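# Three arms swap the ball's cup and reseat the frame

## Task

Carry the ball into the cup on the opposite post and return the frame to its proper spot, resting on its supports. Then open the grippers and pull the arms away from everything.

## Robot and tools

Robots. Three identical i2rt Big YAM arms, arm1, arm2 and arm3. Each has six revolute joints, a two-finger gripper and a camera on its wrist. Each foot (base_link) faces along its own +x. Foot positions in metres: arm1 at (1.453, 0.001, 0.802), turned to face roughly -x. arm2 at (-0.723, 1.256, 0.793). arm3 at (-0.733, -1.253, 0.780). The hand reaches about 1.0 m from the joint1 axis at most. With joints 1 and 6 at zero and the hand level and forward, the wrist camera rides on top and looks toward the fingertips.

Frame. Every pose uses one scene frame: metres, origin on the floor, +z up. Quaternions are written w, x, y, z. The hand point lies between the finger pads, about 1 cm short of the tips. The fingers extend along the hand's +z and close along its y. hand_target is the pose the hand would have at the joint targets currently held. Printed hand positions can be off, more so at long reach.

move. Optional keys arm1, arm2, arm3 and cameras. Each arm key holds an object with:
- joints: a map from joint name to an absolute target. joint1_rad -2.879..2.879 turns the whole arm, counter-clockwise from above when positive. joint2_rad 0..3.141 is the shoulder; 0 points the upper arm back and positive raises it. joint3_rad 0..3.019 is the elbow; 0 is folded and positive opens it. joint4_rad -1.692..1.57 pitches the hand; positive tilts the fingers up. joint5_rad -1.57..1.57 swings the hand sideways, to the arm's right when positive. joint6_rad -2.094..2.094 rolls the hand, clockwise seen from behind when positive. gripper_m 0..0.093 is the fingertip gap in metres. Angles are in radians.
- target: one list of 7 numbers [x, y, z, qw, qx, qy, qz]. It is an absolute hand pose in the scene frame, in metres. The hand travels a straight line to it, starting from its current hand_target. If target is given, joints may contain only gripper_m; anything else gets the call refused.
- speed: the path's top speed in m/s, from 0.002 to 0.5, default 0.25. It is allowed only together with target. Rotation is capped at twice that value in rad/s.

An arm left out of the call gets no new command but may still be driving toward an older target. Every motion in one call starts together. All hand paths in the call finish together, paced by the slowest one. A path lasts 0.5 to 10 s, and no action runs past 15 s. The controller lets the commanded pose lead the measured one by at most 100 mm and 20 degrees. Hands lag, stray and can overshoot speed, especially with the arm near full stretch. Expect the hand to end a centimetre or more from its pose. Paths do not avoid obstacles or the other arms. Unknown keys make a call invalid. Out-of-range values make it refused, and a refusal cancels the remaining move, wait and finished_scene calls in that reply.

cameras may list arm1_cam_wrist, arm2_cam_wrist, arm3_cam_wrist, cam_high, cam_low or all. Leaving it out, null or ["all"] returns every camera; [] returns none. Images are 896x504. cam_high and cam_low are fixed in the room. Calibration (K, distortion, T_world_to_cam) is given per camera and may be slightly off.

wait: seconds (0 to 10) plus an optional cameras list. It commands nothing and returns the full state and the images.

zoom_image: camera plus region [x0, y0, x1, y1] in image pixels, measured from the top-left corner, at most 504x504. It only works on a camera that appeared in the latest images.

finished_scene: scene is the current scene number. It cannot be undone. Call it only once the ball sits in the other cup, the frame rests properly on its supports, and the arms have released and moved away.

Reading results. The move line shows done, or the worst status, for each arm sent a motion. joint_status and hand_status describe how the last accepted action ended:
- off_target: the joint stopped short and may still be pushing.
- time_out: the joint ran out of time. It keeps pushing toward a nearby target; send it its reported position to relax it.
- not_followed, "joint command not followed" and "pose unreachable": a safety check blocked the motion, often to avoid a collision between arms. Gripper commands still run.

on_its_own lists actions the robot took by itself; "held at" there gives a target, not a reading. "as last shown" marks arms that were not commanded; their lines repeat the earlier values. Joint velocities are in rad/s (gripper in m/s) and show "within noise" when the arm is still. Torques are in N m and include gravity; numbers 3 and 4 wrap around at ±28. pictures lists the cameras in the order of the images.

Gripper. Gripping a hard part at full force reads up to about 5 mm under its width, or on some grippers up to 2 mm over. Closed on nothing, it reads 0 to 3 mm. For a firm hold, command about 5 mm below the width where contact began, or less for a small round object like the ball. To release, command a gap well above the reading.

Avoid: hard presses or hits between arms, including closing a gripper on another arm's fingers. Avoid knocking objects out of the work area or onto the floor, dropping things, releasing a part while it moves, slamming, and pushing hard. Long pushing, holding a load or staying stretched out heats motors. MOTOR HOT appears at 85 °C. At 100 °C an OVER-TEMPERATURE FAULT drops that arm for 30 to 60 s or more, and its keys then read limit_stop_at_motor_heat; resend those targets afterwards. Loose objects can get small random nudges. The scene keeps running between calls, with each arm holding its last command.

Each tool is called as a command line: name --argument value for each argument, lists and objects as JSON in quotes; but a table of rows of numbers goes row by row, as --pt "numbers of a row", without its own name.

## Session

move

Scene clock: 0.00 s.
Joint torques (N m): no reading
Motor temperatures (°C): arm1=[31 26 28 24 26 26 24] | arm2=[25 27 25 26 24 22 26] | arm3=[28 27 23 27 25 26 24]
Heat: arm1: hottest joint1_rad 31 °C; arm2: hottest joint2_rad 27 °C; arm3: hottest joint1_rad 28 °C.
Joint velocities: within noise
arm1.joint_positions: joint1_rad=-0.430 joint2_rad=+0.456 joint3_rad=+1.451 joint4_rad=-1.496 joint5_rad=+0.008 joint6_rad=-0.169 gripper_m=+0.09396
arm1.joint_status: not commanded
arm1.hand: x=+1.3223 y=+0.0502 z=+1.3611 quat_wxyz=(+0.151, -0.856, +0.099, +0.484) (m; scene frame)
arm1.hand_target: x=+1.3243 y=+0.0492 z=+1.3709 quat_wxyz=(+0.154, -0.850, +0.098, +0.494) (m; scene frame)
arm1.hand_status: not commanded
arm2.joint_positions: joint1_rad=-0.159 joint2_rad=+0.563 joint3_rad=+1.339 joint4_rad=-1.223 joint5_rad=+0.179 joint6_rad=+0.060 gripper_m=+0.09396
arm2.joint_status: not commanded
arm2.hand: x=-0.6649 y=+1.0411 z=+1.3495 quat_wxyz=(-0.418, -0.522, -0.658, +0.347) (m; scene frame)
arm2.hand_target: x=-0.6663 y=+1.0445 z=+1.3603 quat_wxyz=(-0.427, -0.519, -0.652, +0.352) (m; scene frame)
arm2.hand_status: not commanded
arm3.joint_positions: joint1_rad=+0.085 joint2_rad=+0.453 joint3_rad=+1.334 joint4_rad=-1.235 joint5_rad=+0.195 joint6_rad=+0.111 gripper_m=+0.09396
arm3.joint_status: not commanded
arm3.hand: x=-0.6184 y=-1.1050 z=+1.3466 quat_wxyz=(-0.512, +0.337, -0.747, -0.257) (m; scene frame)
arm3.hand_target: x=-0.6203 y=-1.1087 z=+1.3586 quat_wxyz=(-0.521, +0.333, -0.740, -0.264) (m; scene frame)
arm3.hand_status: not commanded
pictures: arm1_cam_wrist, arm2_cam_wrist, arm3_cam_wrist, cam_high, cam_low
camera_calibration:
arm1_cam_wrist: T_world_to_cam=[[0.328646, 0.927293, 0.179216, -0.727029], [0.883572, -0.234848, -0.40515, -0.602697], [-0.333605, 0.291502, -0.896513, 1.77148], [0, 0, 0, 1]] pos_world=[1.36243, 0.0162388, 1.47426]
arm2_cam_wrist: T_world_to_cam=[[-0.977649, -0.209434, 0.0184212, -0.45841], [-0.189655, 0.840709, -0.507188, -0.309064], [0.0907357, -0.499346, -0.861638, 1.86683], [0, 0, 0, 1]] pos_world=[-0.676167, 1.09602, 1.46022]
arm3_cam_wrist: T_world_to_cam=[[0.770835, -0.636201, -0.0325708, -0.182713], [-0.544462, -0.631415, -0.552156, -0.28753], [0.330717, 0.443355, -0.833104, 1.94245], [0, 0, 0, 1]] pos_world=[-0.658109, -1.15899, 1.45355]

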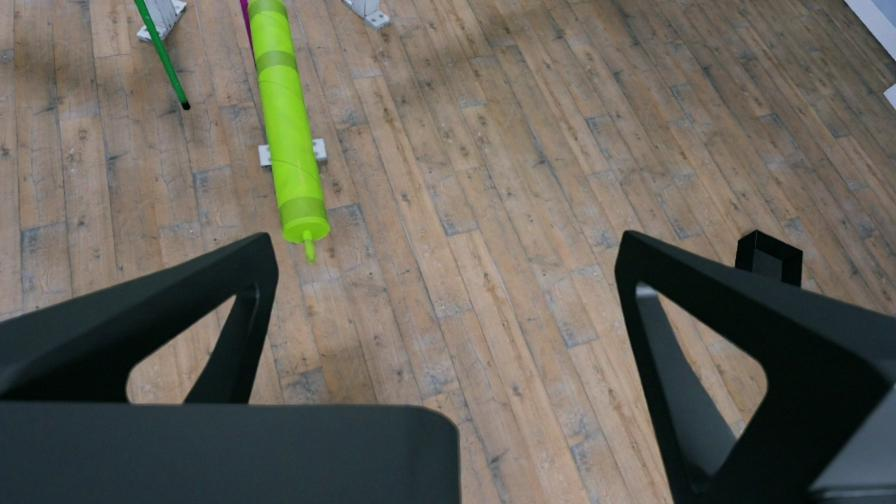

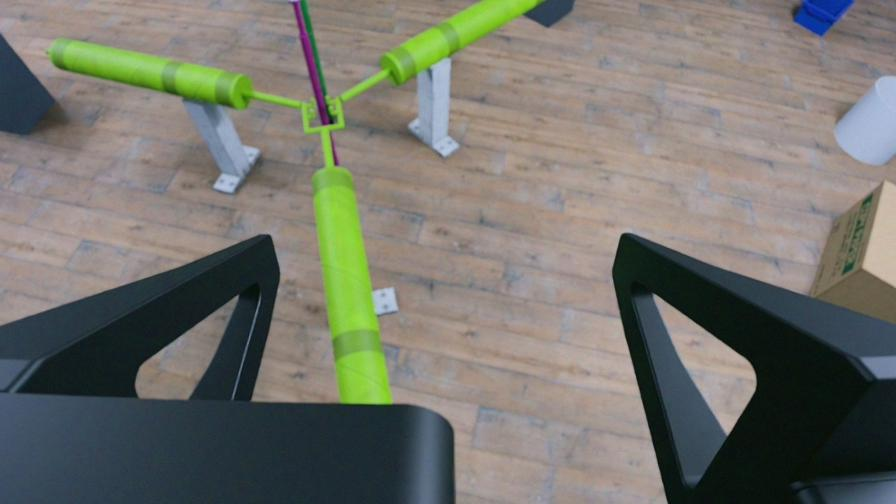

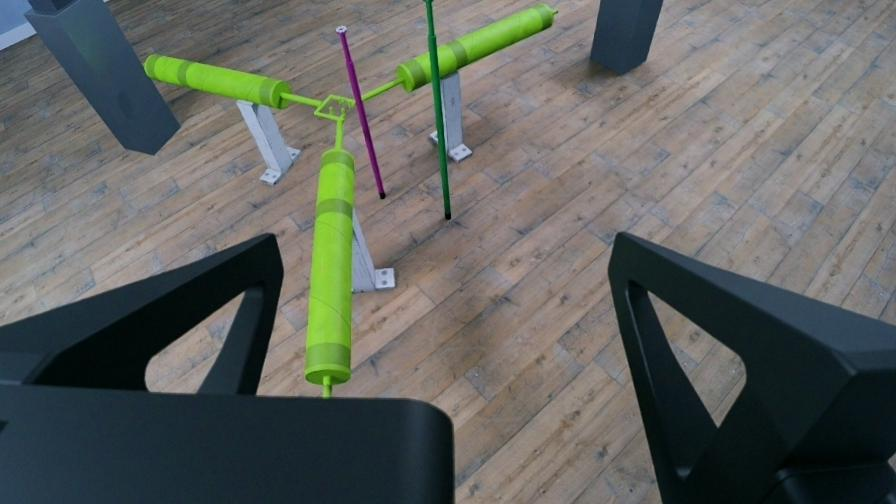

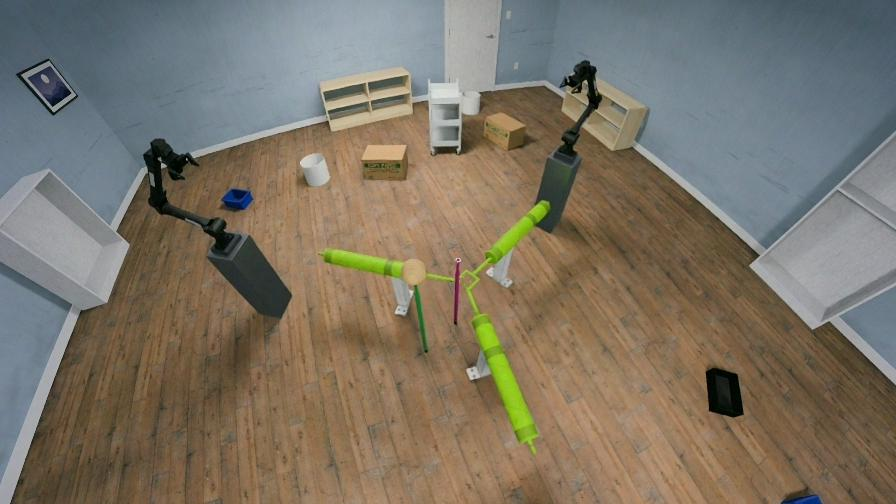

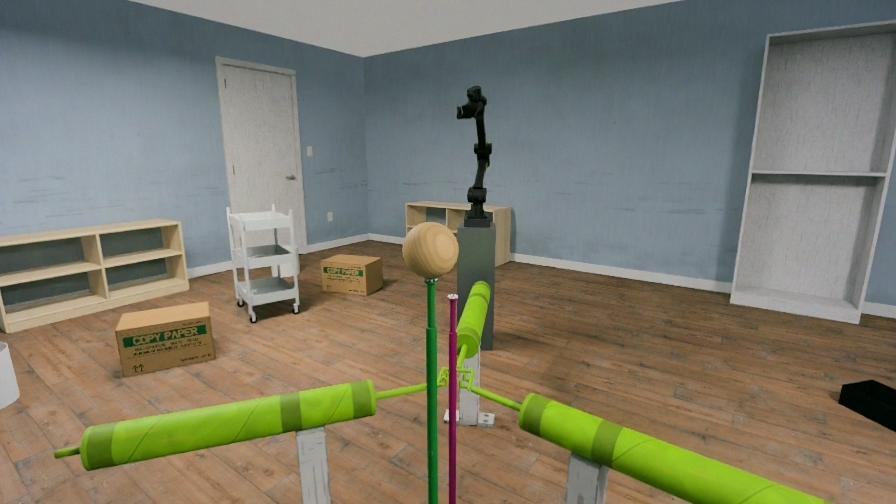

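zoom_image --camera "cam_low" --region '[370, 200, 540, 440]'

zoom_image --camera "cam_high" --region '[370, 230, 530, 360]'

zoom_image --camera "arm3_cam_wrist" --region '[270, 0, 500, 230]'

zoom_image --camera "arm2_cam_wrist" --region '[240, 0, 420, 170]'

zoom_image --camera "cam_high" --region '[300, 200, 560, 460]'

Scaled by 2.100 from the camera's 896x504 image, which has a finer 1280x720 frame.

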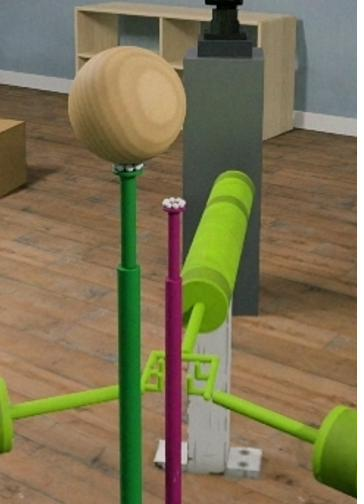

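Scaled by 3.150 from the camera's 896x504 image, which has a finer 1280x720 frame.

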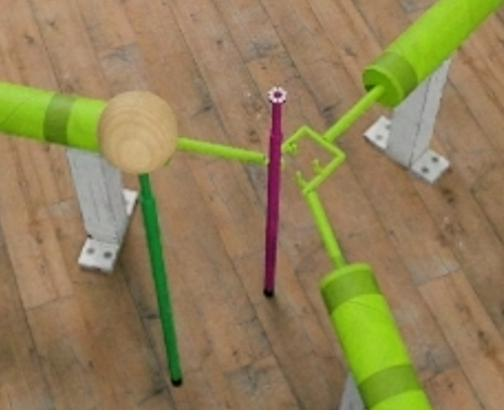

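Scaled by 2.191 from the camera's 896x504 image, which has a finer 1280x720 frame.

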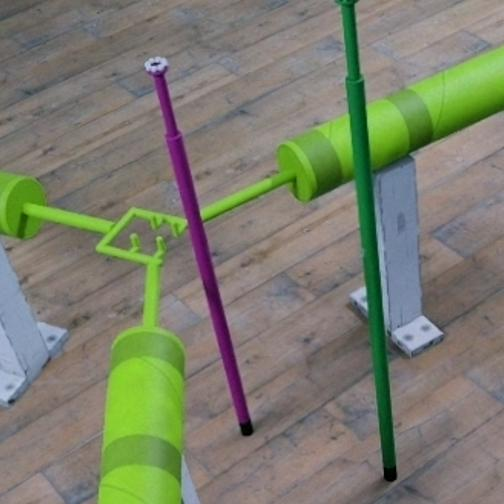

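Scaled by 2.800 from the camera's 896x504 image, which has a finer 1280x720 frame.

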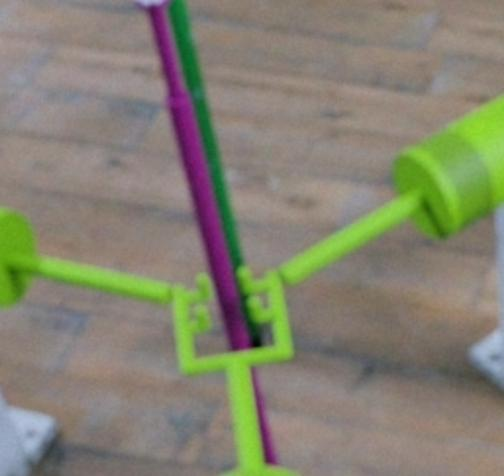

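Scaled by 1.938 from the camera's 896x504 image, which has a finer 1280x720 frame.

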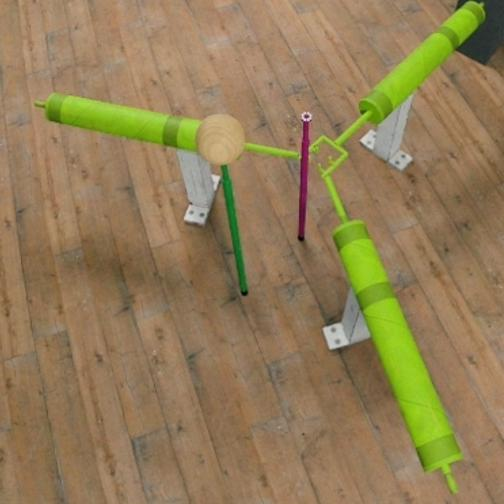

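move --arm1 '{"target":[0.90,0.05,0.66,0,0.9994,-0.035,0],"speed":0.35}' --arm2 '{"target":[-0.54,1.02,0.66,0,0.53,0.848,0],"speed":0.35}' --arm3 '{"target":[-0.69,-0.72,0.66,0,-0.469,0.883,0],"speed":0.35}'

Scene clock: 77.87 s.
Joint torques (N m): arm1=[-2.08 -19.37 7.62 -0.01 -0.13 0.05] | arm2=[2.08 -9.11 3.67 0.42 -0.19 -0.1] | arm3=[-0.79 -14.39 9.06 0.02 0.01 -0.03]
Motor temperatures (°C): arm1=[30 26 34 24 26 25 23] | arm2=[25 27 37 26 24 22 26] | arm3=[28 27 33 27 24 25 24]
Heat: arm1: hottest joint3_rad 34 °C; arm2: hottest joint3_rad 37 °C; arm3: hottest joint3_rad 33 °C.
move: arm1 off_target; arm2 off_target; arm3 off_target
Joint velocities: within noise
arm1.joint_positions: joint1_rad=-0.104 joint2_rad=+2.209 joint3_rad=+1.322 joint4_rad=-0.706 joint5_rad=-0.006 joint6_rad=-0.004 gripper_m=+0.09396
arm1.joint_status: not commanded
arm1.hand: x=+0.9179 y=+0.0421 z=+0.6485 quat_wxyz=(+0.001, -0.999, +0.036, -0.016) (m; scene frame)
arm1.hand_target: x=+0.9006 y=+0.0501 z=+0.6603 quat_wxyz=(+0.000, -0.999, +0.035, +0.000) (m; scene frame)
arm1.hand_status: off_target (0.023 m and 1.9 deg from the pose sent, 0.819 m and 61.5 deg at the start)
arm2.joint_positions: joint1_rad=+0.088 joint2_rad=+1.830 joint3_rad=+0.548 joint4_rad=-0.312 joint5_rad=-0.002 joint6_rad=+0.215 gripper_m=+0.09396
arm2.joint_status: not commanded
arm2.hand: x=-0.5485 y=+1.0253 z=+0.6648 quat_wxyz=(+0.004, -0.538, -0.843, +0.000) (m; scene frame)
arm2.hand_target: x=-0.5402 y=+1.0202 z=+0.6603 quat_wxyz=(+0.000, -0.530, -0.848, +0.000) (m; scene frame)
arm2.hand_status: off_target (0.011 m and 1.1 deg from the pose sent, 0.701 m and 66.9 deg at the start)
arm3.joint_positions: joint1_rad=+0.489 joint2_rad=+2.120 joint3_rad=+1.250 joint4_rad=-0.710 joint5_rad=+0.005 joint6_rad=+0.519 gripper_m=+0.09396
arm3.joint_status: not commanded
arm3.hand: x=-0.6956 y=-0.7334 z=+0.6581 quat_wxyz=(+0.002, +0.471, -0.882, +0.006) (m; scene frame)
arm3.hand_target: x=-0.6900 y=-0.7203 z=+0.6603 quat_wxyz=(+0.000, +0.469, -0.883, +0.000) (m; scene frame)
arm3.hand_status: off_target (0.015 m and 0.8 deg from the pose sent, 0.790 m and 70.2 deg at the start)
pictures: arm1_cam_wrist, arm2_cam_wrist, arm3_cam_wrist, cam_high, cam_low
camera_calibration:
arm1_cam_wrist: T_world_to_cam=[[0.0632662, 0.997678, 0.0252097, -0.118318], [0.783957, -0.0653133, 0.61737, -1.11473], [0.617584, -0.0192954, -0.786269, 0.0686035], [0, 0, 0, 1]] pos_world=[0.839014, 0.0465602, 0.745122]
arm2_cam_wrist: T_world_to_cam=[[-0.907983, -0.418934, 0.00785676, -0.0752122], [-0.336118, 0.73943, 0.583325, -1.32249], [-0.250184, 0.527008, -0.812201, -0.0138471], [0, 0, 0, 1]] pos_world=[-0.516268, 0.953676, 0.760784]
arm3_cam_wrist: T_world_to_cam=[[0.834989, -0.550249, 0.00440268, 0.174104], [-0.442226, -0.666262, 0.600442, -1.18807], [-0.32746, -0.50331, -0.799656, 0.055406], [0, 0, 0, 1]] pos_world=[-0.652625, -0.667877, 0.756904]

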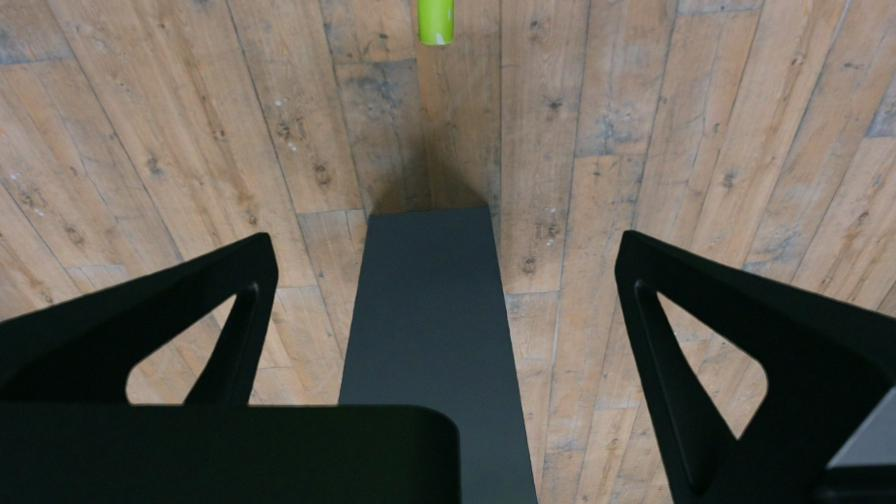

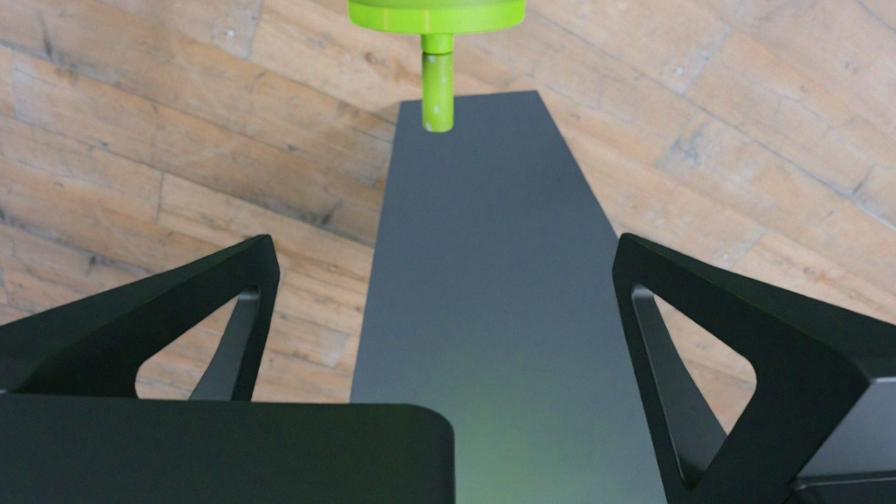

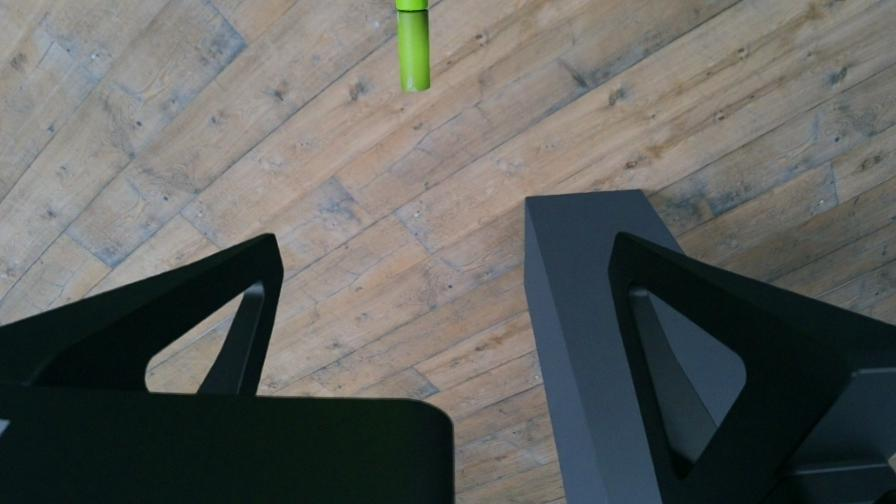

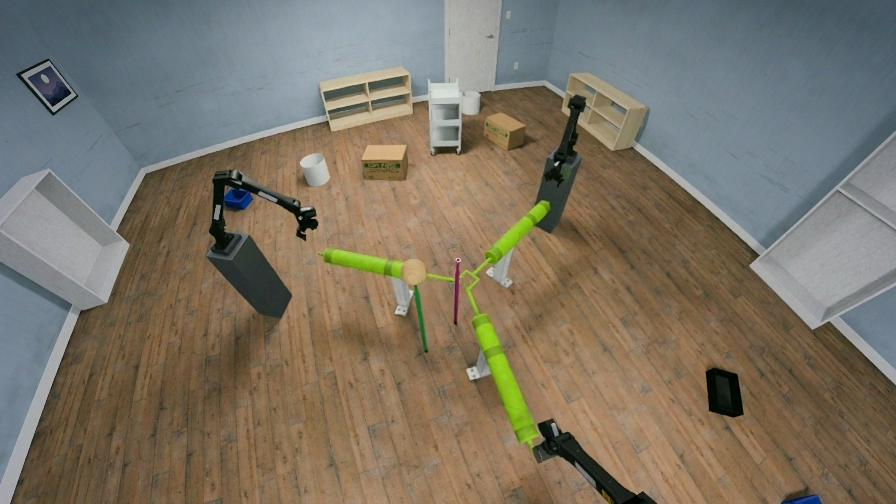

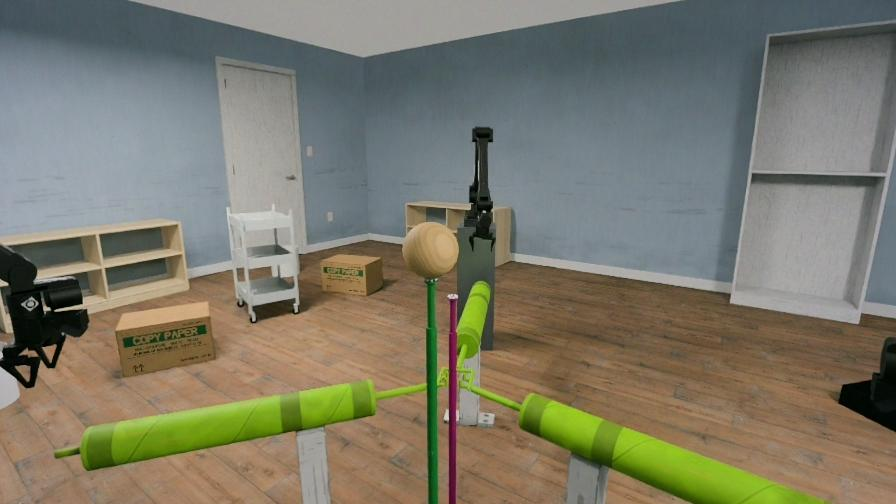

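move --arm1 '{"target":[0.88,0.053,0.52,0,0.9992,-0.039,0],"speed":0.3}' --arm2 '{"target":[-0.549,1.044,0.515,0,0.537,0.843,0],"speed":0.3}' --arm3 '{"target":[-0.706,-0.705,0.52,0,-0.462,0.887,0],"speed":0.3}'

Scene clock: 96.40 s.
Joint torques (N m): arm1=[-2.08 -21.25 5.96 0.66 -0.11 0.12] | arm2=[2.02 -10.99 -0.85 0.46 -0.14 0.11] | arm3=[0.67 -16.15 6.89 0.75 0.05 0.14]
Motor temperatures (°C): arm1=[30 28 35 24 26 25 23] | arm2=[25 28 33 26 24 22 26] | arm3=[28 28 33 27 24 25 24]
Heat: arm1: hottest joint3_rad 35 °C; arm2: hottest joint3_rad 33 °C; arm3: hottest joint3_rad 33 °C.
move: arm1 off_target; arm2 done; arm3 off_target
Joint velocities: within noise
arm1.joint_positions: joint1_rad=-0.104 joint2_rad=+2.543 joint3_rad=+1.495 joint4_rad=-0.561 joint5_rad=-0.006 joint6_rad=-0.005 gripper_m=+0.09396
arm1.joint_status: not commanded
arm1.hand: x=+0.9031 y=+0.0445 z=+0.5071 quat_wxyz=(+0.001, -0.999, +0.035, -0.024) (m; scene frame)
arm1.hand_target: x=+0.8805 y=+0.0531 z=+0.5206 quat_wxyz=(+0.000, -0.999, +0.039, +0.000) (m; scene frame)
arm1.hand_status: off_target (0.028 m and 2.8 deg from the pose sent, 0.134 m and 1.9 deg at the start)
arm2.joint_positions: joint1_rad=+0.117 joint2_rad=+2.365 joint3_rad=+0.626 joint4_rad=+0.160 joint5_rad=-0.004 joint6_rad=+0.240 gripper_m=+0.09396
arm2.joint_status: not commanded
arm2.hand: x=-0.5495 y=+1.0397 z=+0.5224 quat_wxyz=(-0.003, -0.536, -0.844, +0.001) (m; scene frame)
arm2.hand_target: x=-0.5492 y=+1.0440 z=+0.5153 quat_wxyz=(+0.000, -0.537, -0.843, +0.000) (m; scene frame)
arm2.hand_status: done (0.009 m and 0.4 deg from the pose sent, 0.151 m and 0.4 deg at the start)
arm3.joint_positions: joint1_rad=+0.503 joint2_rad=+2.443 joint3_rad=+1.379 joint4_rad=-0.531 joint5_rad=+0.004 joint6_rad=+0.551 gripper_m=+0.09396
arm3.joint_status: not commanded
arm3.hand: x=-0.7030 y=-0.7199 z=+0.5202 quat_wxyz=(+0.007, +0.463, -0.886, +0.012) (m; scene frame)
arm3.hand_target: x=-0.7061 y=-0.7053 z=+0.5204 quat_wxyz=(+0.000, +0.462, -0.887, +0.000) (m; scene frame)
arm3.hand_status: off_target (0.015 m and 1.6 deg from the pose sent, 0.141 m and 1.4 deg at the start)
pictures: arm1_cam_wrist, arm2_cam_wrist, arm3_cam_wrist, cam_high, cam_low
camera_calibration:
arm1_cam_wrist: T_world_to_cam=[[0.0627406, 0.997726, 0.0246171, -0.1155], [0.773812, -0.0642079, 0.630152, -1.01313], [0.6303, -0.0204871, -0.776081, -0.0499181], [0, 0, 0, 1]] pos_world=[0.822686, 0.0491631, 0.602532]
arm2_cam_wrist: T_world_to_cam=[[-0.90625, -0.422729, 0.00324923, -0.0617117], [-0.344994, 0.744, 0.572226, -1.25418], [-0.244314, 0.517459, -0.820089, -0.120083], [0, 0, 0, 1]] pos_world=[-0.51795, 0.969163, 0.619398]
arm3_cam_wrist: T_world_to_cam=[[0.825257, -0.564639, 0.0115444, 0.167384], [-0.452791, -0.64929, 0.611067, -1.1003], [-0.337537, -0.509514, -0.791495, -0.0662504], [0, 0, 0, 1]] pos_world=[-0.658702, -0.653656, 0.617986]

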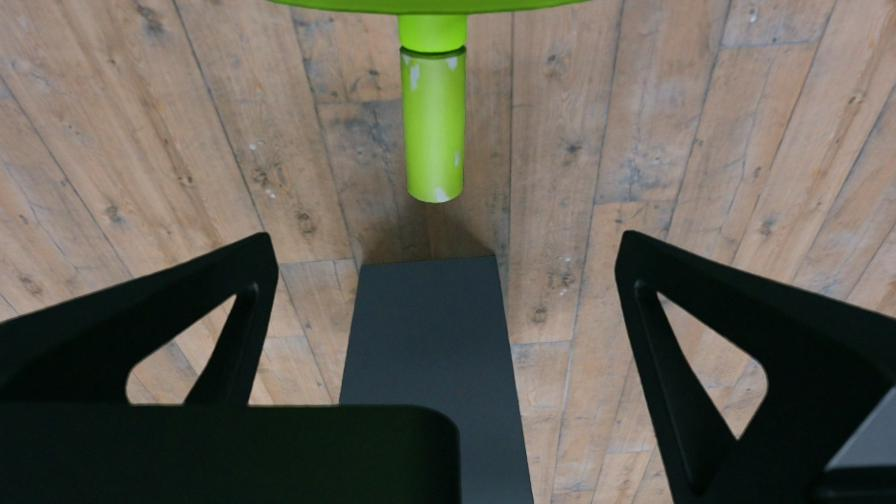

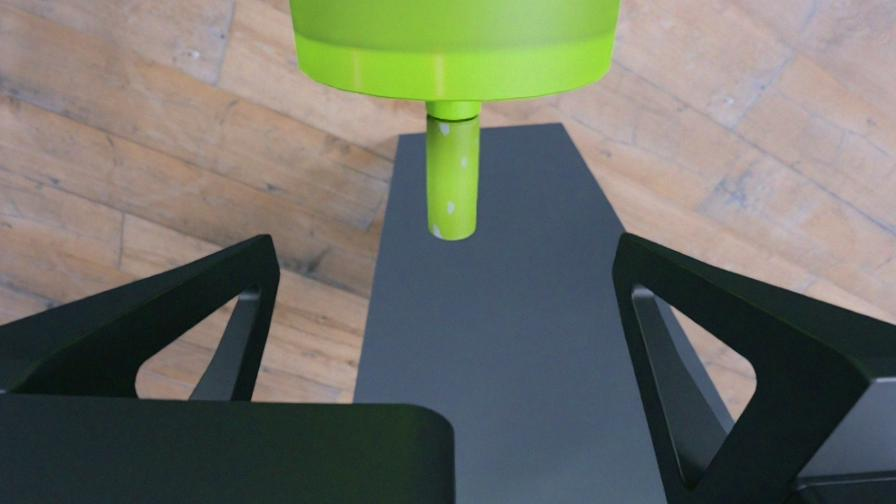

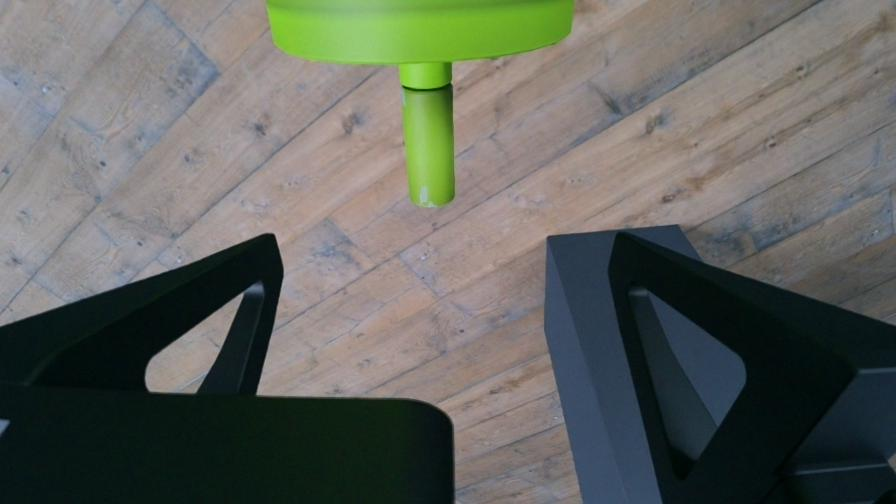

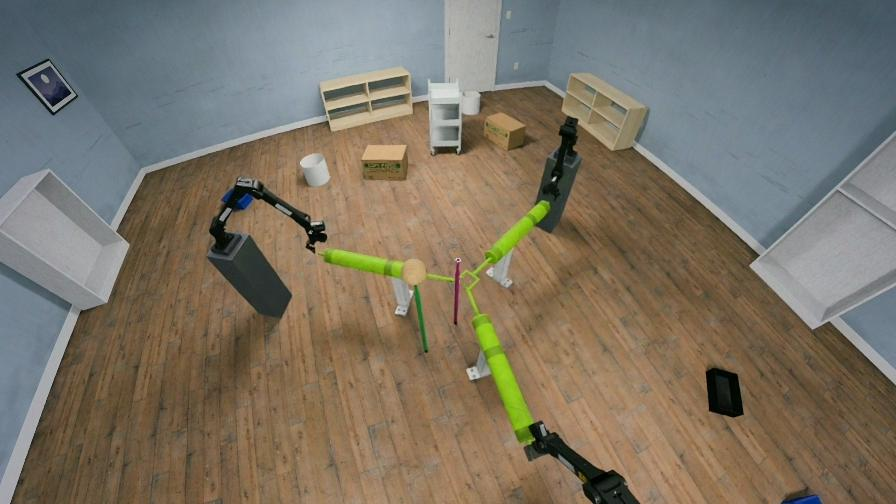

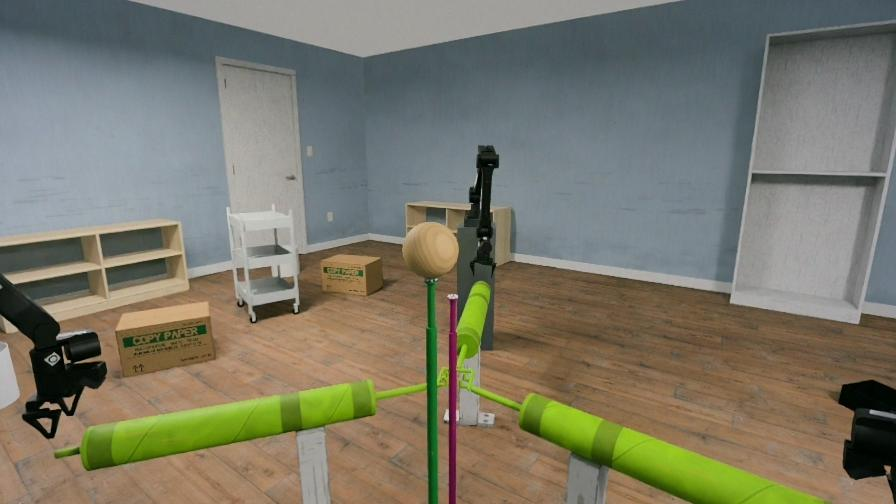

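move --arm1 '{"target":[0.866,0.0525,0.466,0,0.9992,-0.039,0],"speed":0.15}' --arm2 '{"target":[-0.551,1.044,0.446,0,0.537,0.843,0],"speed":0.15}' --arm3 '{"target":[-0.712,-0.700,0.452,0,-0.462,0.887,0],"speed":0.15}'

Scene clock: 114.57 s.
Joint torques (N m): arm1=[-1.73 -21.71 6.09 0.49 -0.12 0.16] | arm2=[1.61 -11.81 -1.66 0.43 -0.13 0.08] | arm3=[0.73 -16.5 6.31 0.81 0.06 0.13]
Motor temperatures (°C): arm1=[30 33 34 24 26 25 23] | arm2=[25 28 31 26 24 22 26] | arm3=[28 29 32 27 24 25 24]
Heat: arm1: hottest joint3_rad 34 °C; arm2: hottest joint3_rad 31 °C; arm3: hottest joint3_rad 32 °C.
move: arm1 off_target; arm2 done; arm3 off_target
Joint velocities: within noise
arm1.joint_positions: joint1_rad=-0.104 joint2_rad=+2.674 joint3_rad=+1.620 joint4_rad=-0.543 joint5_rad=-0.006 joint6_rad=-0.005 gripper_m=+0.09396
arm1.joint_status: not commanded
arm1.hand: x=+0.8856 y=+0.0463 z=+0.4581 quat_wxyz=(+0.001, -0.999, +0.035, -0.019) (m; scene frame)
arm1.hand_target: x=+0.8665 y=+0.0526 z=+0.4664 quat_wxyz=(+0.000, -0.999, +0.039, +0.000) (m; scene frame)
arm1.hand_status: off_target (0.022 m and 2.2 deg from the pose sent, 0.056 m and 2.8 deg at the start)
arm2.joint_positions: joint1_rad=+0.118 joint2_rad=+2.598 joint3_rad=+0.744 joint4_rad=+0.272 joint5_rad=-0.004 joint6_rad=+0.241 gripper_m=+0.09396
arm2.joint_status: not commanded
arm2.hand: x=-0.5504 y=+1.0404 z=+0.4531 quat_wxyz=(-0.002, -0.536, -0.844, +0.001) (m; scene frame)
arm2.hand_target: x=-0.5511 y=+1.0441 z=+0.4462 quat_wxyz=(+0.000, -0.537, -0.843, +0.000) (m; scene frame)
arm2.hand_status: done (0.008 m and 0.3 deg from the pose sent, 0.076 m and 0.5 deg at the start)
arm3.joint_positions: joint1_rad=+0.513 joint2_rad=+2.602 joint3_rad=+1.480 joint4_rad=-0.470 joint5_rad=+0.004 joint6_rad=+0.562 gripper_m=+0.09396
arm3.joint_status: not commanded
arm3.hand: x=-0.7078 y=-0.7130 z=+0.4545 quat_wxyz=(+0.006, +0.463, -0.886, +0.011) (m; scene frame)
arm3.hand_target: x=-0.7120 y=-0.7004 z=+0.4523 quat_wxyz=(+0.000, +0.462, -0.887, +0.000) (m; scene frame)
arm3.hand_status: off_target (0.014 m and 1.4 deg from the pose sent, 0.072 m and 1.6 deg at the start)
pictures: arm1_cam_wrist, arm2_cam_wrist, arm3_cam_wrist, cam_high, cam_low
camera_calibration:
arm1_cam_wrist: T_world_to_cam=[[0.0628931, 0.997714, 0.0247241, -0.115162], [0.780716, -0.0646163, 0.621537, -0.970742], [0.621713, -0.0197878, -0.782995, -0.0662499], [0, 0, 0, 1]] pos_world=[0.806305, 0.0508617, 0.554325]
arm2_cam_wrist: T_world_to_cam=[[-0.906262, -0.422699, 0.00396221, -0.0623366], [-0.343874, 0.742649, 0.574651, -1.21447], [-0.245847, 0.519421, -0.818389, -0.181146], [0, 0, 0, 1]] pos_world=[-0.518652, 0.969665, 0.549894]
arm3_cam_wrist: T_world_to_cam=[[0.824156, -0.566268, 0.0103716, 0.174604], [-0.454281, -0.65001, 0.609193, -1.05854], [-0.338225, -0.506781, -0.792954, -0.114199], [0, 0, 0, 1]] pos_world=[-0.6634, -0.647063, 0.552489]

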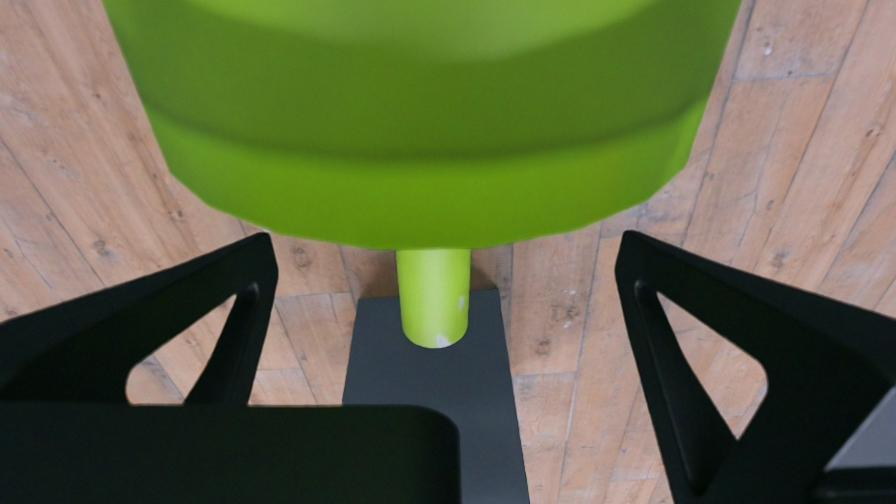

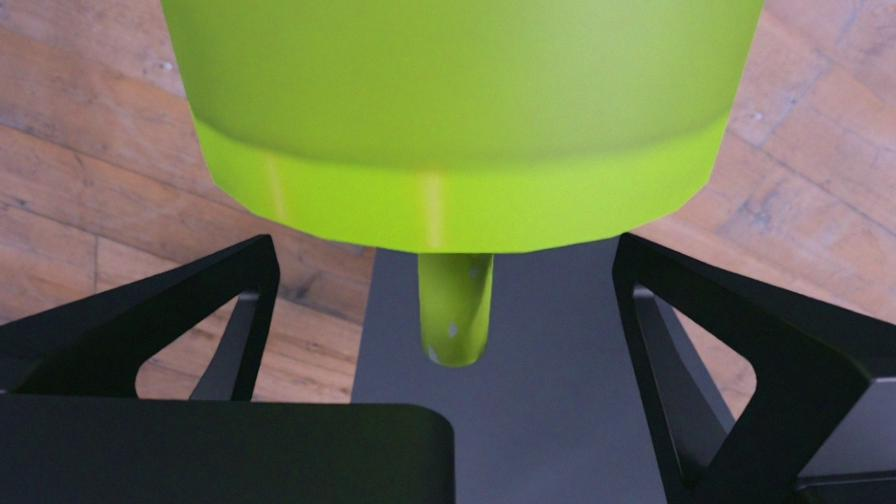

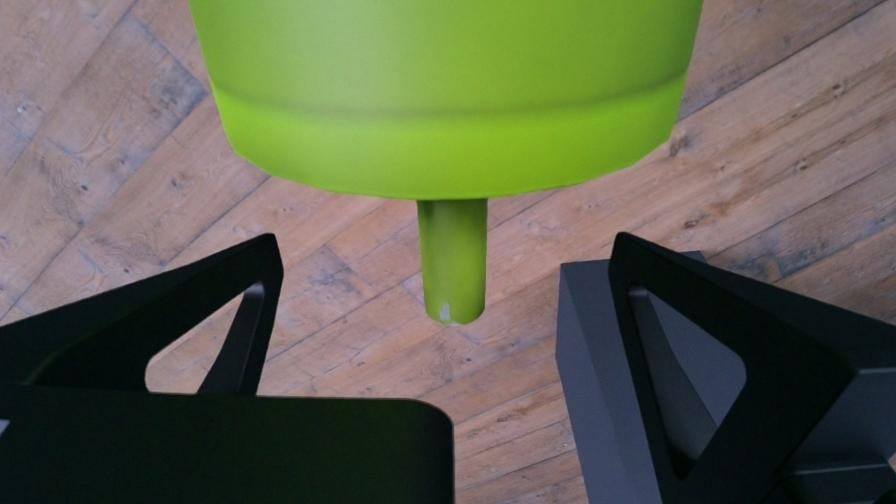

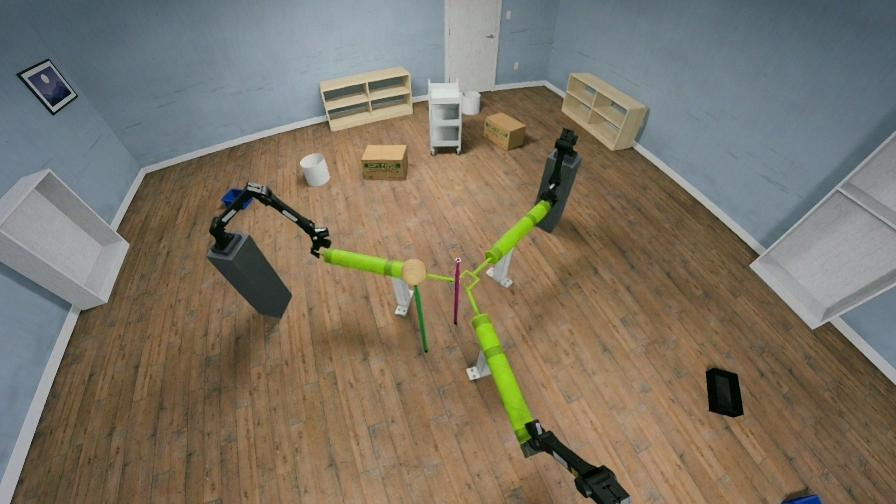

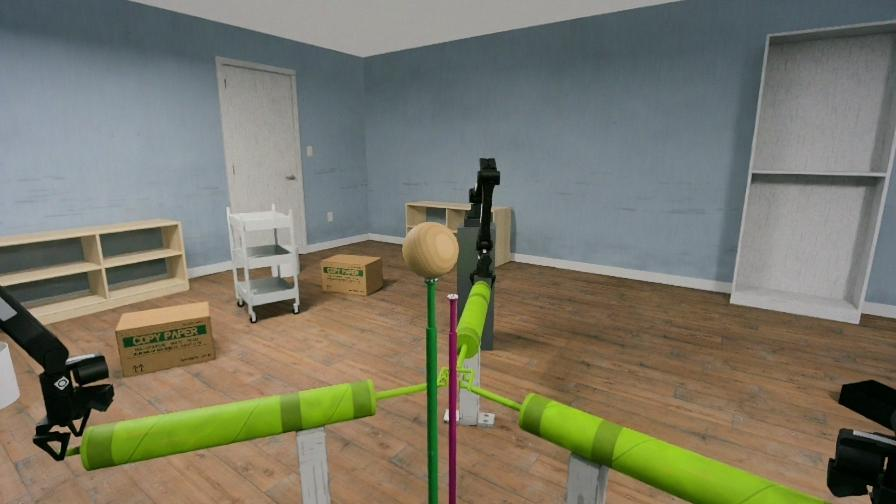

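move --arm1 '{"joints":{"gripper_m":0.012}}' --arm2 '{"joints":{"gripper_m":0.012}}' --arm3 '{"joints":{"gripper_m":0.012}}' --cameras '["arm1_cam_wrist","arm2_cam_wrist","arm3_cam_wrist","cam_low"]'

Scene clock: 120.47 s.
Joint torques (N m): arm1=[-1.73 -21.48 6.12 0.5 0.24 0.16] | arm2=[1.61 -11.93 -1.68 0.44 -0.35 0.08] | arm3=[0.73 -16.5 6.3 0.8 0.06 0.13]
Motor temperatures (°C): arm1=[30 33 33 24 26 25 23] | arm2=[25 28 30 26 24 22 26] | arm3=[28 29 32 27 24 25 24]
Heat: arm1: hottest joint2_rad 33 °C; arm2: hottest joint3_rad 30 °C; arm3: hottest joint3_rad 32 °C.
move: arm1 off_target; arm2 off_target; arm3 done
Joint velocities: within noise
arm1.joint_positions: joint1_rad=-0.104 joint2_rad=+2.674 joint3_rad=+1.620 joint4_rad=-0.543 joint5_rad=-0.016 joint6_rad=-0.005 gripper_m=+0.01784
arm1.joint_status: gripper_m off_target (ended at +0.01787, target +0.01200)
arm1.hand: x=+0.8855 y=+0.0444 z=+0.4581 quat_wxyz=(-0.004, -0.999, +0.035, -0.019) (m; scene frame)
arm1.hand_target: x=+0.8665 y=+0.0525 z=+0.4664 quat_wxyz=(+0.000, -0.999, +0.039, +0.000) (m; scene frame)
arm1.hand_status: not commanded
arm2.joint_positions: joint1_rad=+0.117 joint2_rad=+2.599 joint3_rad=+0.744 joint4_rad=+0.272 joint5_rad=+0.001 joint6_rad=+0.241 gripper_m=+0.01753
arm2.joint_status: gripper_m off_target (ended at +0.01756, target +0.01200)
arm2.hand: x=-0.5515 y=+1.0400 z=+0.4529 quat_wxyz=(+0.000, -0.536, -0.844, +0.003) (m; scene frame)
arm2.hand_target: x=-0.5512 y=+1.0441 z=+0.4462 quat_wxyz=(+0.000, -0.537, -0.843, +0.000) (m; scene frame)
arm2.hand_status: not commanded
arm3.joint_positions: joint1_rad=+0.513 joint2_rad=+2.602 joint3_rad=+1.480 joint4_rad=-0.470 joint5_rad=+0.004 joint6_rad=+0.563 gripper_m=+0.01218
arm3.joint_status: all done
arm3.hand: x=-0.7078 y=-0.7130 z=+0.4545 quat_wxyz=(+0.006, +0.462, -0.887, +0.011) (m; scene frame)
arm3.hand_target: x=-0.7120 y=-0.7004 z=+0.4523 quat_wxyz=(+0.000, +0.462, -0.887, +0.000) (m; scene frame)
arm3.hand_status: not commanded
pictures: arm1_cam_wrist, arm2_cam_wrist, arm3_cam_wrist, cam_low
camera_calibration:
arm1_cam_wrist: T_world_to_cam=[[0.0628541, 0.997912, 0.0148727, -0.108692], [0.781172, -0.0584664, 0.621572, -0.971428], [0.621143, -0.0274502, -0.783216, -0.0652375], [0, 0, 0, 1]] pos_world=[0.806206, 0.0498788, 0.554333]
arm2_cam_wrist: T_world_to_cam=[[-0.906364, -0.422387, 0.00966404, -0.0664606], [-0.340842, 0.744516, 0.57404, -1.21432], [-0.249662, 0.516996, -0.81877, -0.180767], [0, 0, 0, 1]] pos_world=[-0.519258, 0.969462, 0.549702]
arm3_cam_wrist: T_world_to_cam=[[0.823936, -0.566589, 0.010317, 0.174279], [-0.454522, -0.649874, 0.609158, -1.05859], [-0.338438, -0.506596, -0.792982, -0.114206], [0, 0, 0, 1]] pos_world=[-0.6634, -0.647064, 0.552489]

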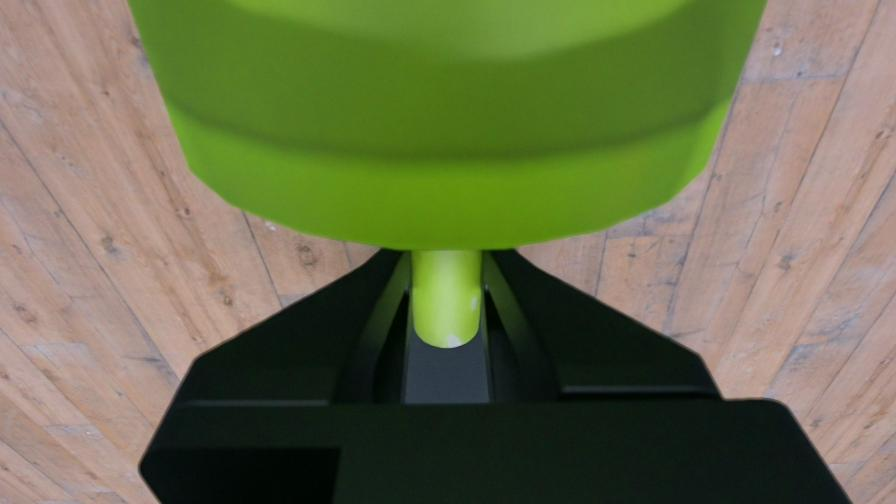

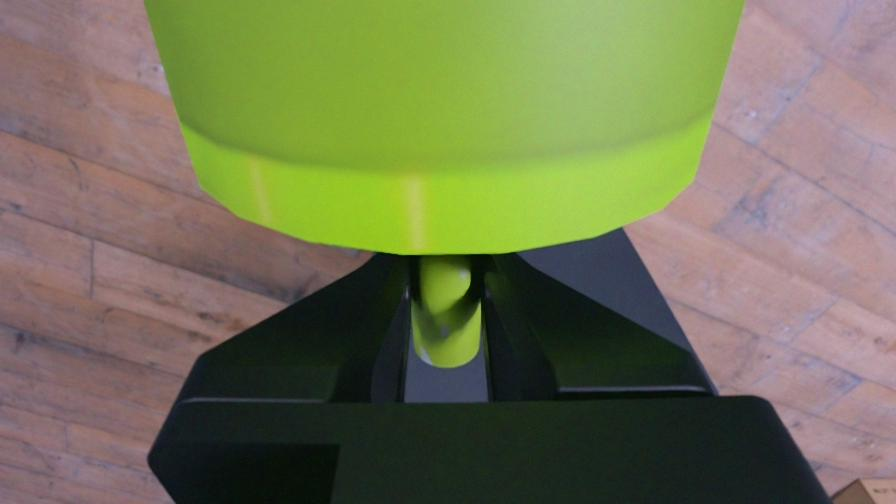

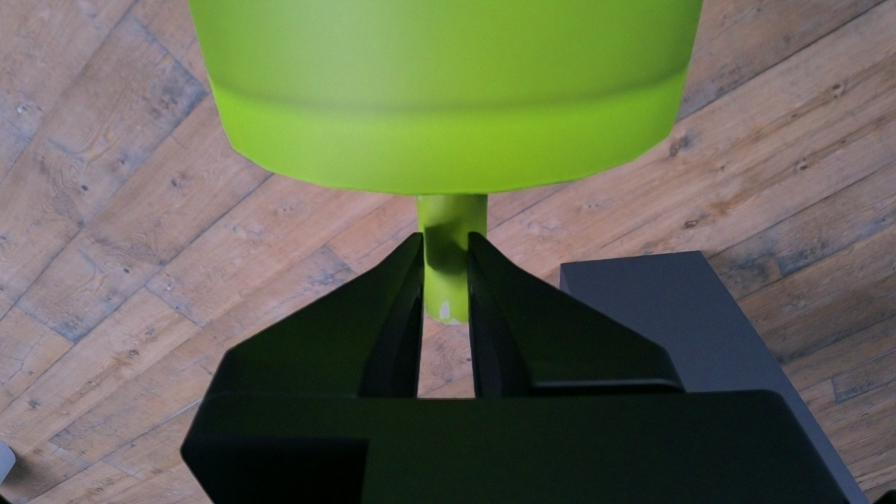

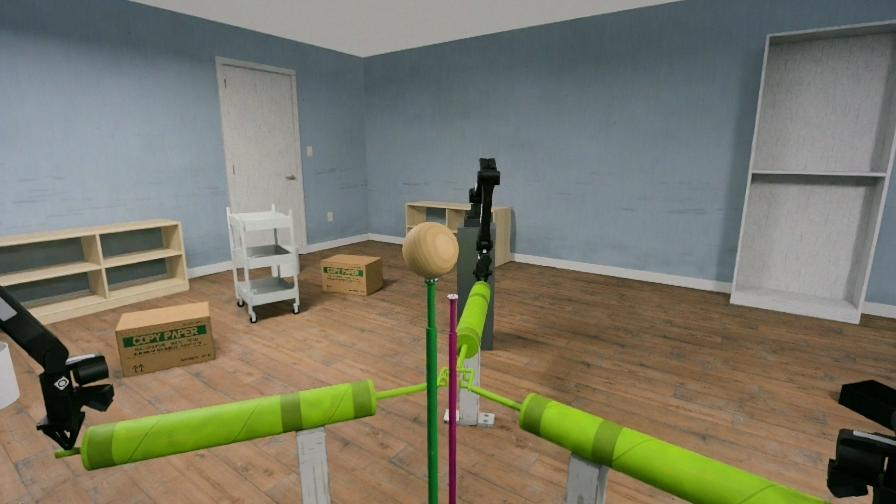

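move --arm3 '{"joints":{"gripper_m":0.06}}' --cameras '[]'

move --arm3 '{"target":[-0.714,-0.703,0.43,0,-0.462,0.887,0],"speed":0.1}' --cameras '[]'

move --arm3 '{"joints":{"gripper_m":0.012}}' --cameras '["arm3_cam_wrist"]'

Scene clock: 126.93 s.
Joint torques (N m): arm1=[-1.73 -21.48 6.12 0.49 0.24 0.16] | arm2=[1.73 -11.93 -1.68 0.42 -0.35 0.08] | arm3=[0.73 -16.5 6.3 0.8 0.06 0.12]
Motor temperatures (°C): arm1=[30 33 33 24 26 25 24] | arm2=[25 28 29 26 24 22 26] | arm3=[28 29 31 27 24 25 24]
Heat: arm1: hottest joint2_rad 33 °C; arm2: hottest joint3_rad 29 °C; arm3: hottest joint3_rad 31 °C.
move: arm3 done
Joint velocities: within noise
arm1, arm2: as last shown
arm3.joint_positions: joint1_rad=+0.513 joint2_rad=+2.602 joint3_rad=+1.480 joint4_rad=-0.470 joint5_rad=+0.004 joint6_rad=+0.563 gripper_m=+0.05983
arm3.joint_status: all done
arm3.hand: x=-0.7078 y=-0.7130 z=+0.4545 quat_wxyz=(+0.006, +0.462, -0.887, +0.011) (m; scene frame)
arm3.hand_target: x=-0.7120 y=-0.7004 z=+0.4523 quat_wxyz=(+0.000, +0.462, -0.887, +0.000) (m; scene frame)
arm3.hand_status: not commanded
pictures: none
No camera images: "cameras" was empty.

Scene clock: 128.00 s.
Joint torques (N m): arm1=[-1.79 -21.48 6.11 0.49 0.24 0.16] | arm2=[1.67 -11.93 -1.68 0.43 -0.35 0.08] | arm3=[0.85 -16.03 6.12 0.85 0.06 0.13]
Motor temperatures (°C): arm1=[30 33 33 24 26 25 24] | arm2=[25 28 29 26 24 22 27] | arm3=[28 29 31 27 24 25 24]
Heat: arm1: hottest joint2_rad 33 °C; arm2: hottest joint3_rad 29 °C; arm3: hottest joint3_rad 31 °C.
move: arm3 off_target
Joint velocities: within noise
arm1, arm2: as last shown
arm3.joint_positions: joint1_rad=+0.515 joint2_rad=+2.644 joint3_rad=+1.500 joint4_rad=-0.445 joint5_rad=+0.004 joint6_rad=+0.566 gripper_m=+0.05992
arm3.joint_status: not commanded
arm3.hand: x=-0.7093 y=-0.7141 z=+0.4358 quat_wxyz=(+0.005, +0.462, -0.887, +0.010) (m; scene frame)
arm3.hand_target: x=-0.7142 y=-0.7035 z=+0.4304 quat_wxyz=(+0.000, +0.462, -0.887, +0.000) (m; scene frame)
arm3.hand_status: off_target (0.013 m and 1.2 deg from the pose sent, 0.027 m and 1.4 deg at the start)
pictures: none
No camera images: "cameras" was empty.

Scene clock: 128.70 s.
Joint torques (N m): arm1=[-1.79 -21.48 6.12 0.49 0.25 0.16] | arm2=[1.67 -11.87 -1.68 0.42 -0.27 0.08] | arm3=[0.91 -16.09 6.22 0.87 -0.21 0.16]
Motor temperatures (°C): arm1=[30 34 33 24 26 25 24] | arm2=[25 28 29 26 24 22 27] | arm3=[28 29 31 27 24 25 24]
Heat: arm1: hottest joint2_rad 34 °C; arm2: hottest joint3_rad 29 °C; arm3: hottest joint3_rad 31 °C.
move: arm3 off_target
Joint velocities: within noise
arm1, arm2: as last shown
arm2.joint_positions: joint1_rad=+0.117 joint2_rad=+2.599 joint3_rad=+0.744 joint4_rad=+0.272 joint5_rad=+0.000 joint6_rad=+0.241 gripper_m=+0.01753
arm2.hand: x=-0.5512 y=+1.0402 z=+0.4529 quat_wxyz=(-0.001, -0.536, -0.844, +0.003) (m; scene frame)
arm3.joint_positions: joint1_rad=+0.514 joint2_rad=+2.644 joint3_rad=+1.501 joint4_rad=-0.446 joint5_rad=+0.010 joint6_rad=+0.563 gripper_m=+0.01773
arm3.joint_status: gripper_m off_target (ended at +0.01777, target +0.01200)
arm3.hand: x=-0.7076 y=-0.7140 z=+0.4357 quat_wxyz=(+0.002, +0.463, -0.886, +0.011) (m; scene frame)
arm3.hand_target: x=-0.7140 y=-0.7032 z=+0.4305 quat_wxyz=(+0.000, +0.462, -0.887, +0.000) (m; scene frame)
arm3.hand_status: not commanded
pictures: arm3_cam_wrist
camera_calibration:
arm3_cam_wrist: T_world_to_cam=[[0.824574, -0.565579, 0.0140593, 0.173233], [-0.457742, -0.652339, 0.604091, -1.04956], [-0.33249, -0.504554, -0.796791, -0.122239], [0, 0, 0, 1]] pos_world=[-0.663917, -0.64837, 0.534198]

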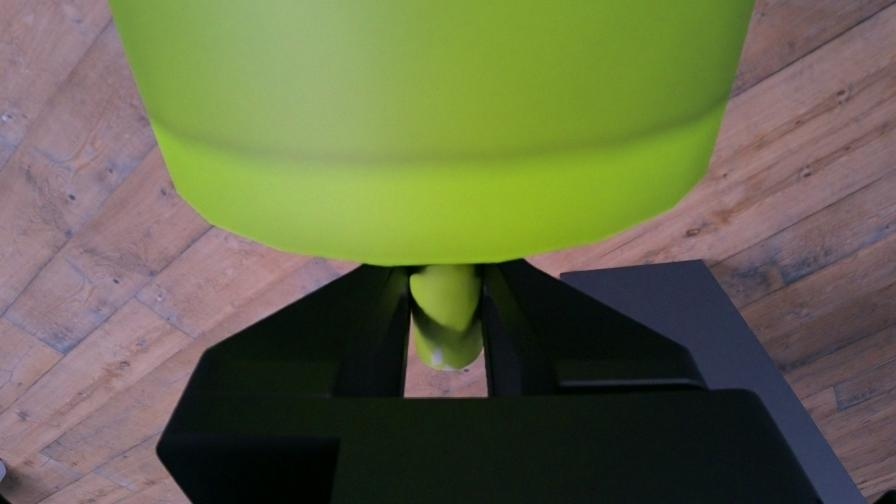

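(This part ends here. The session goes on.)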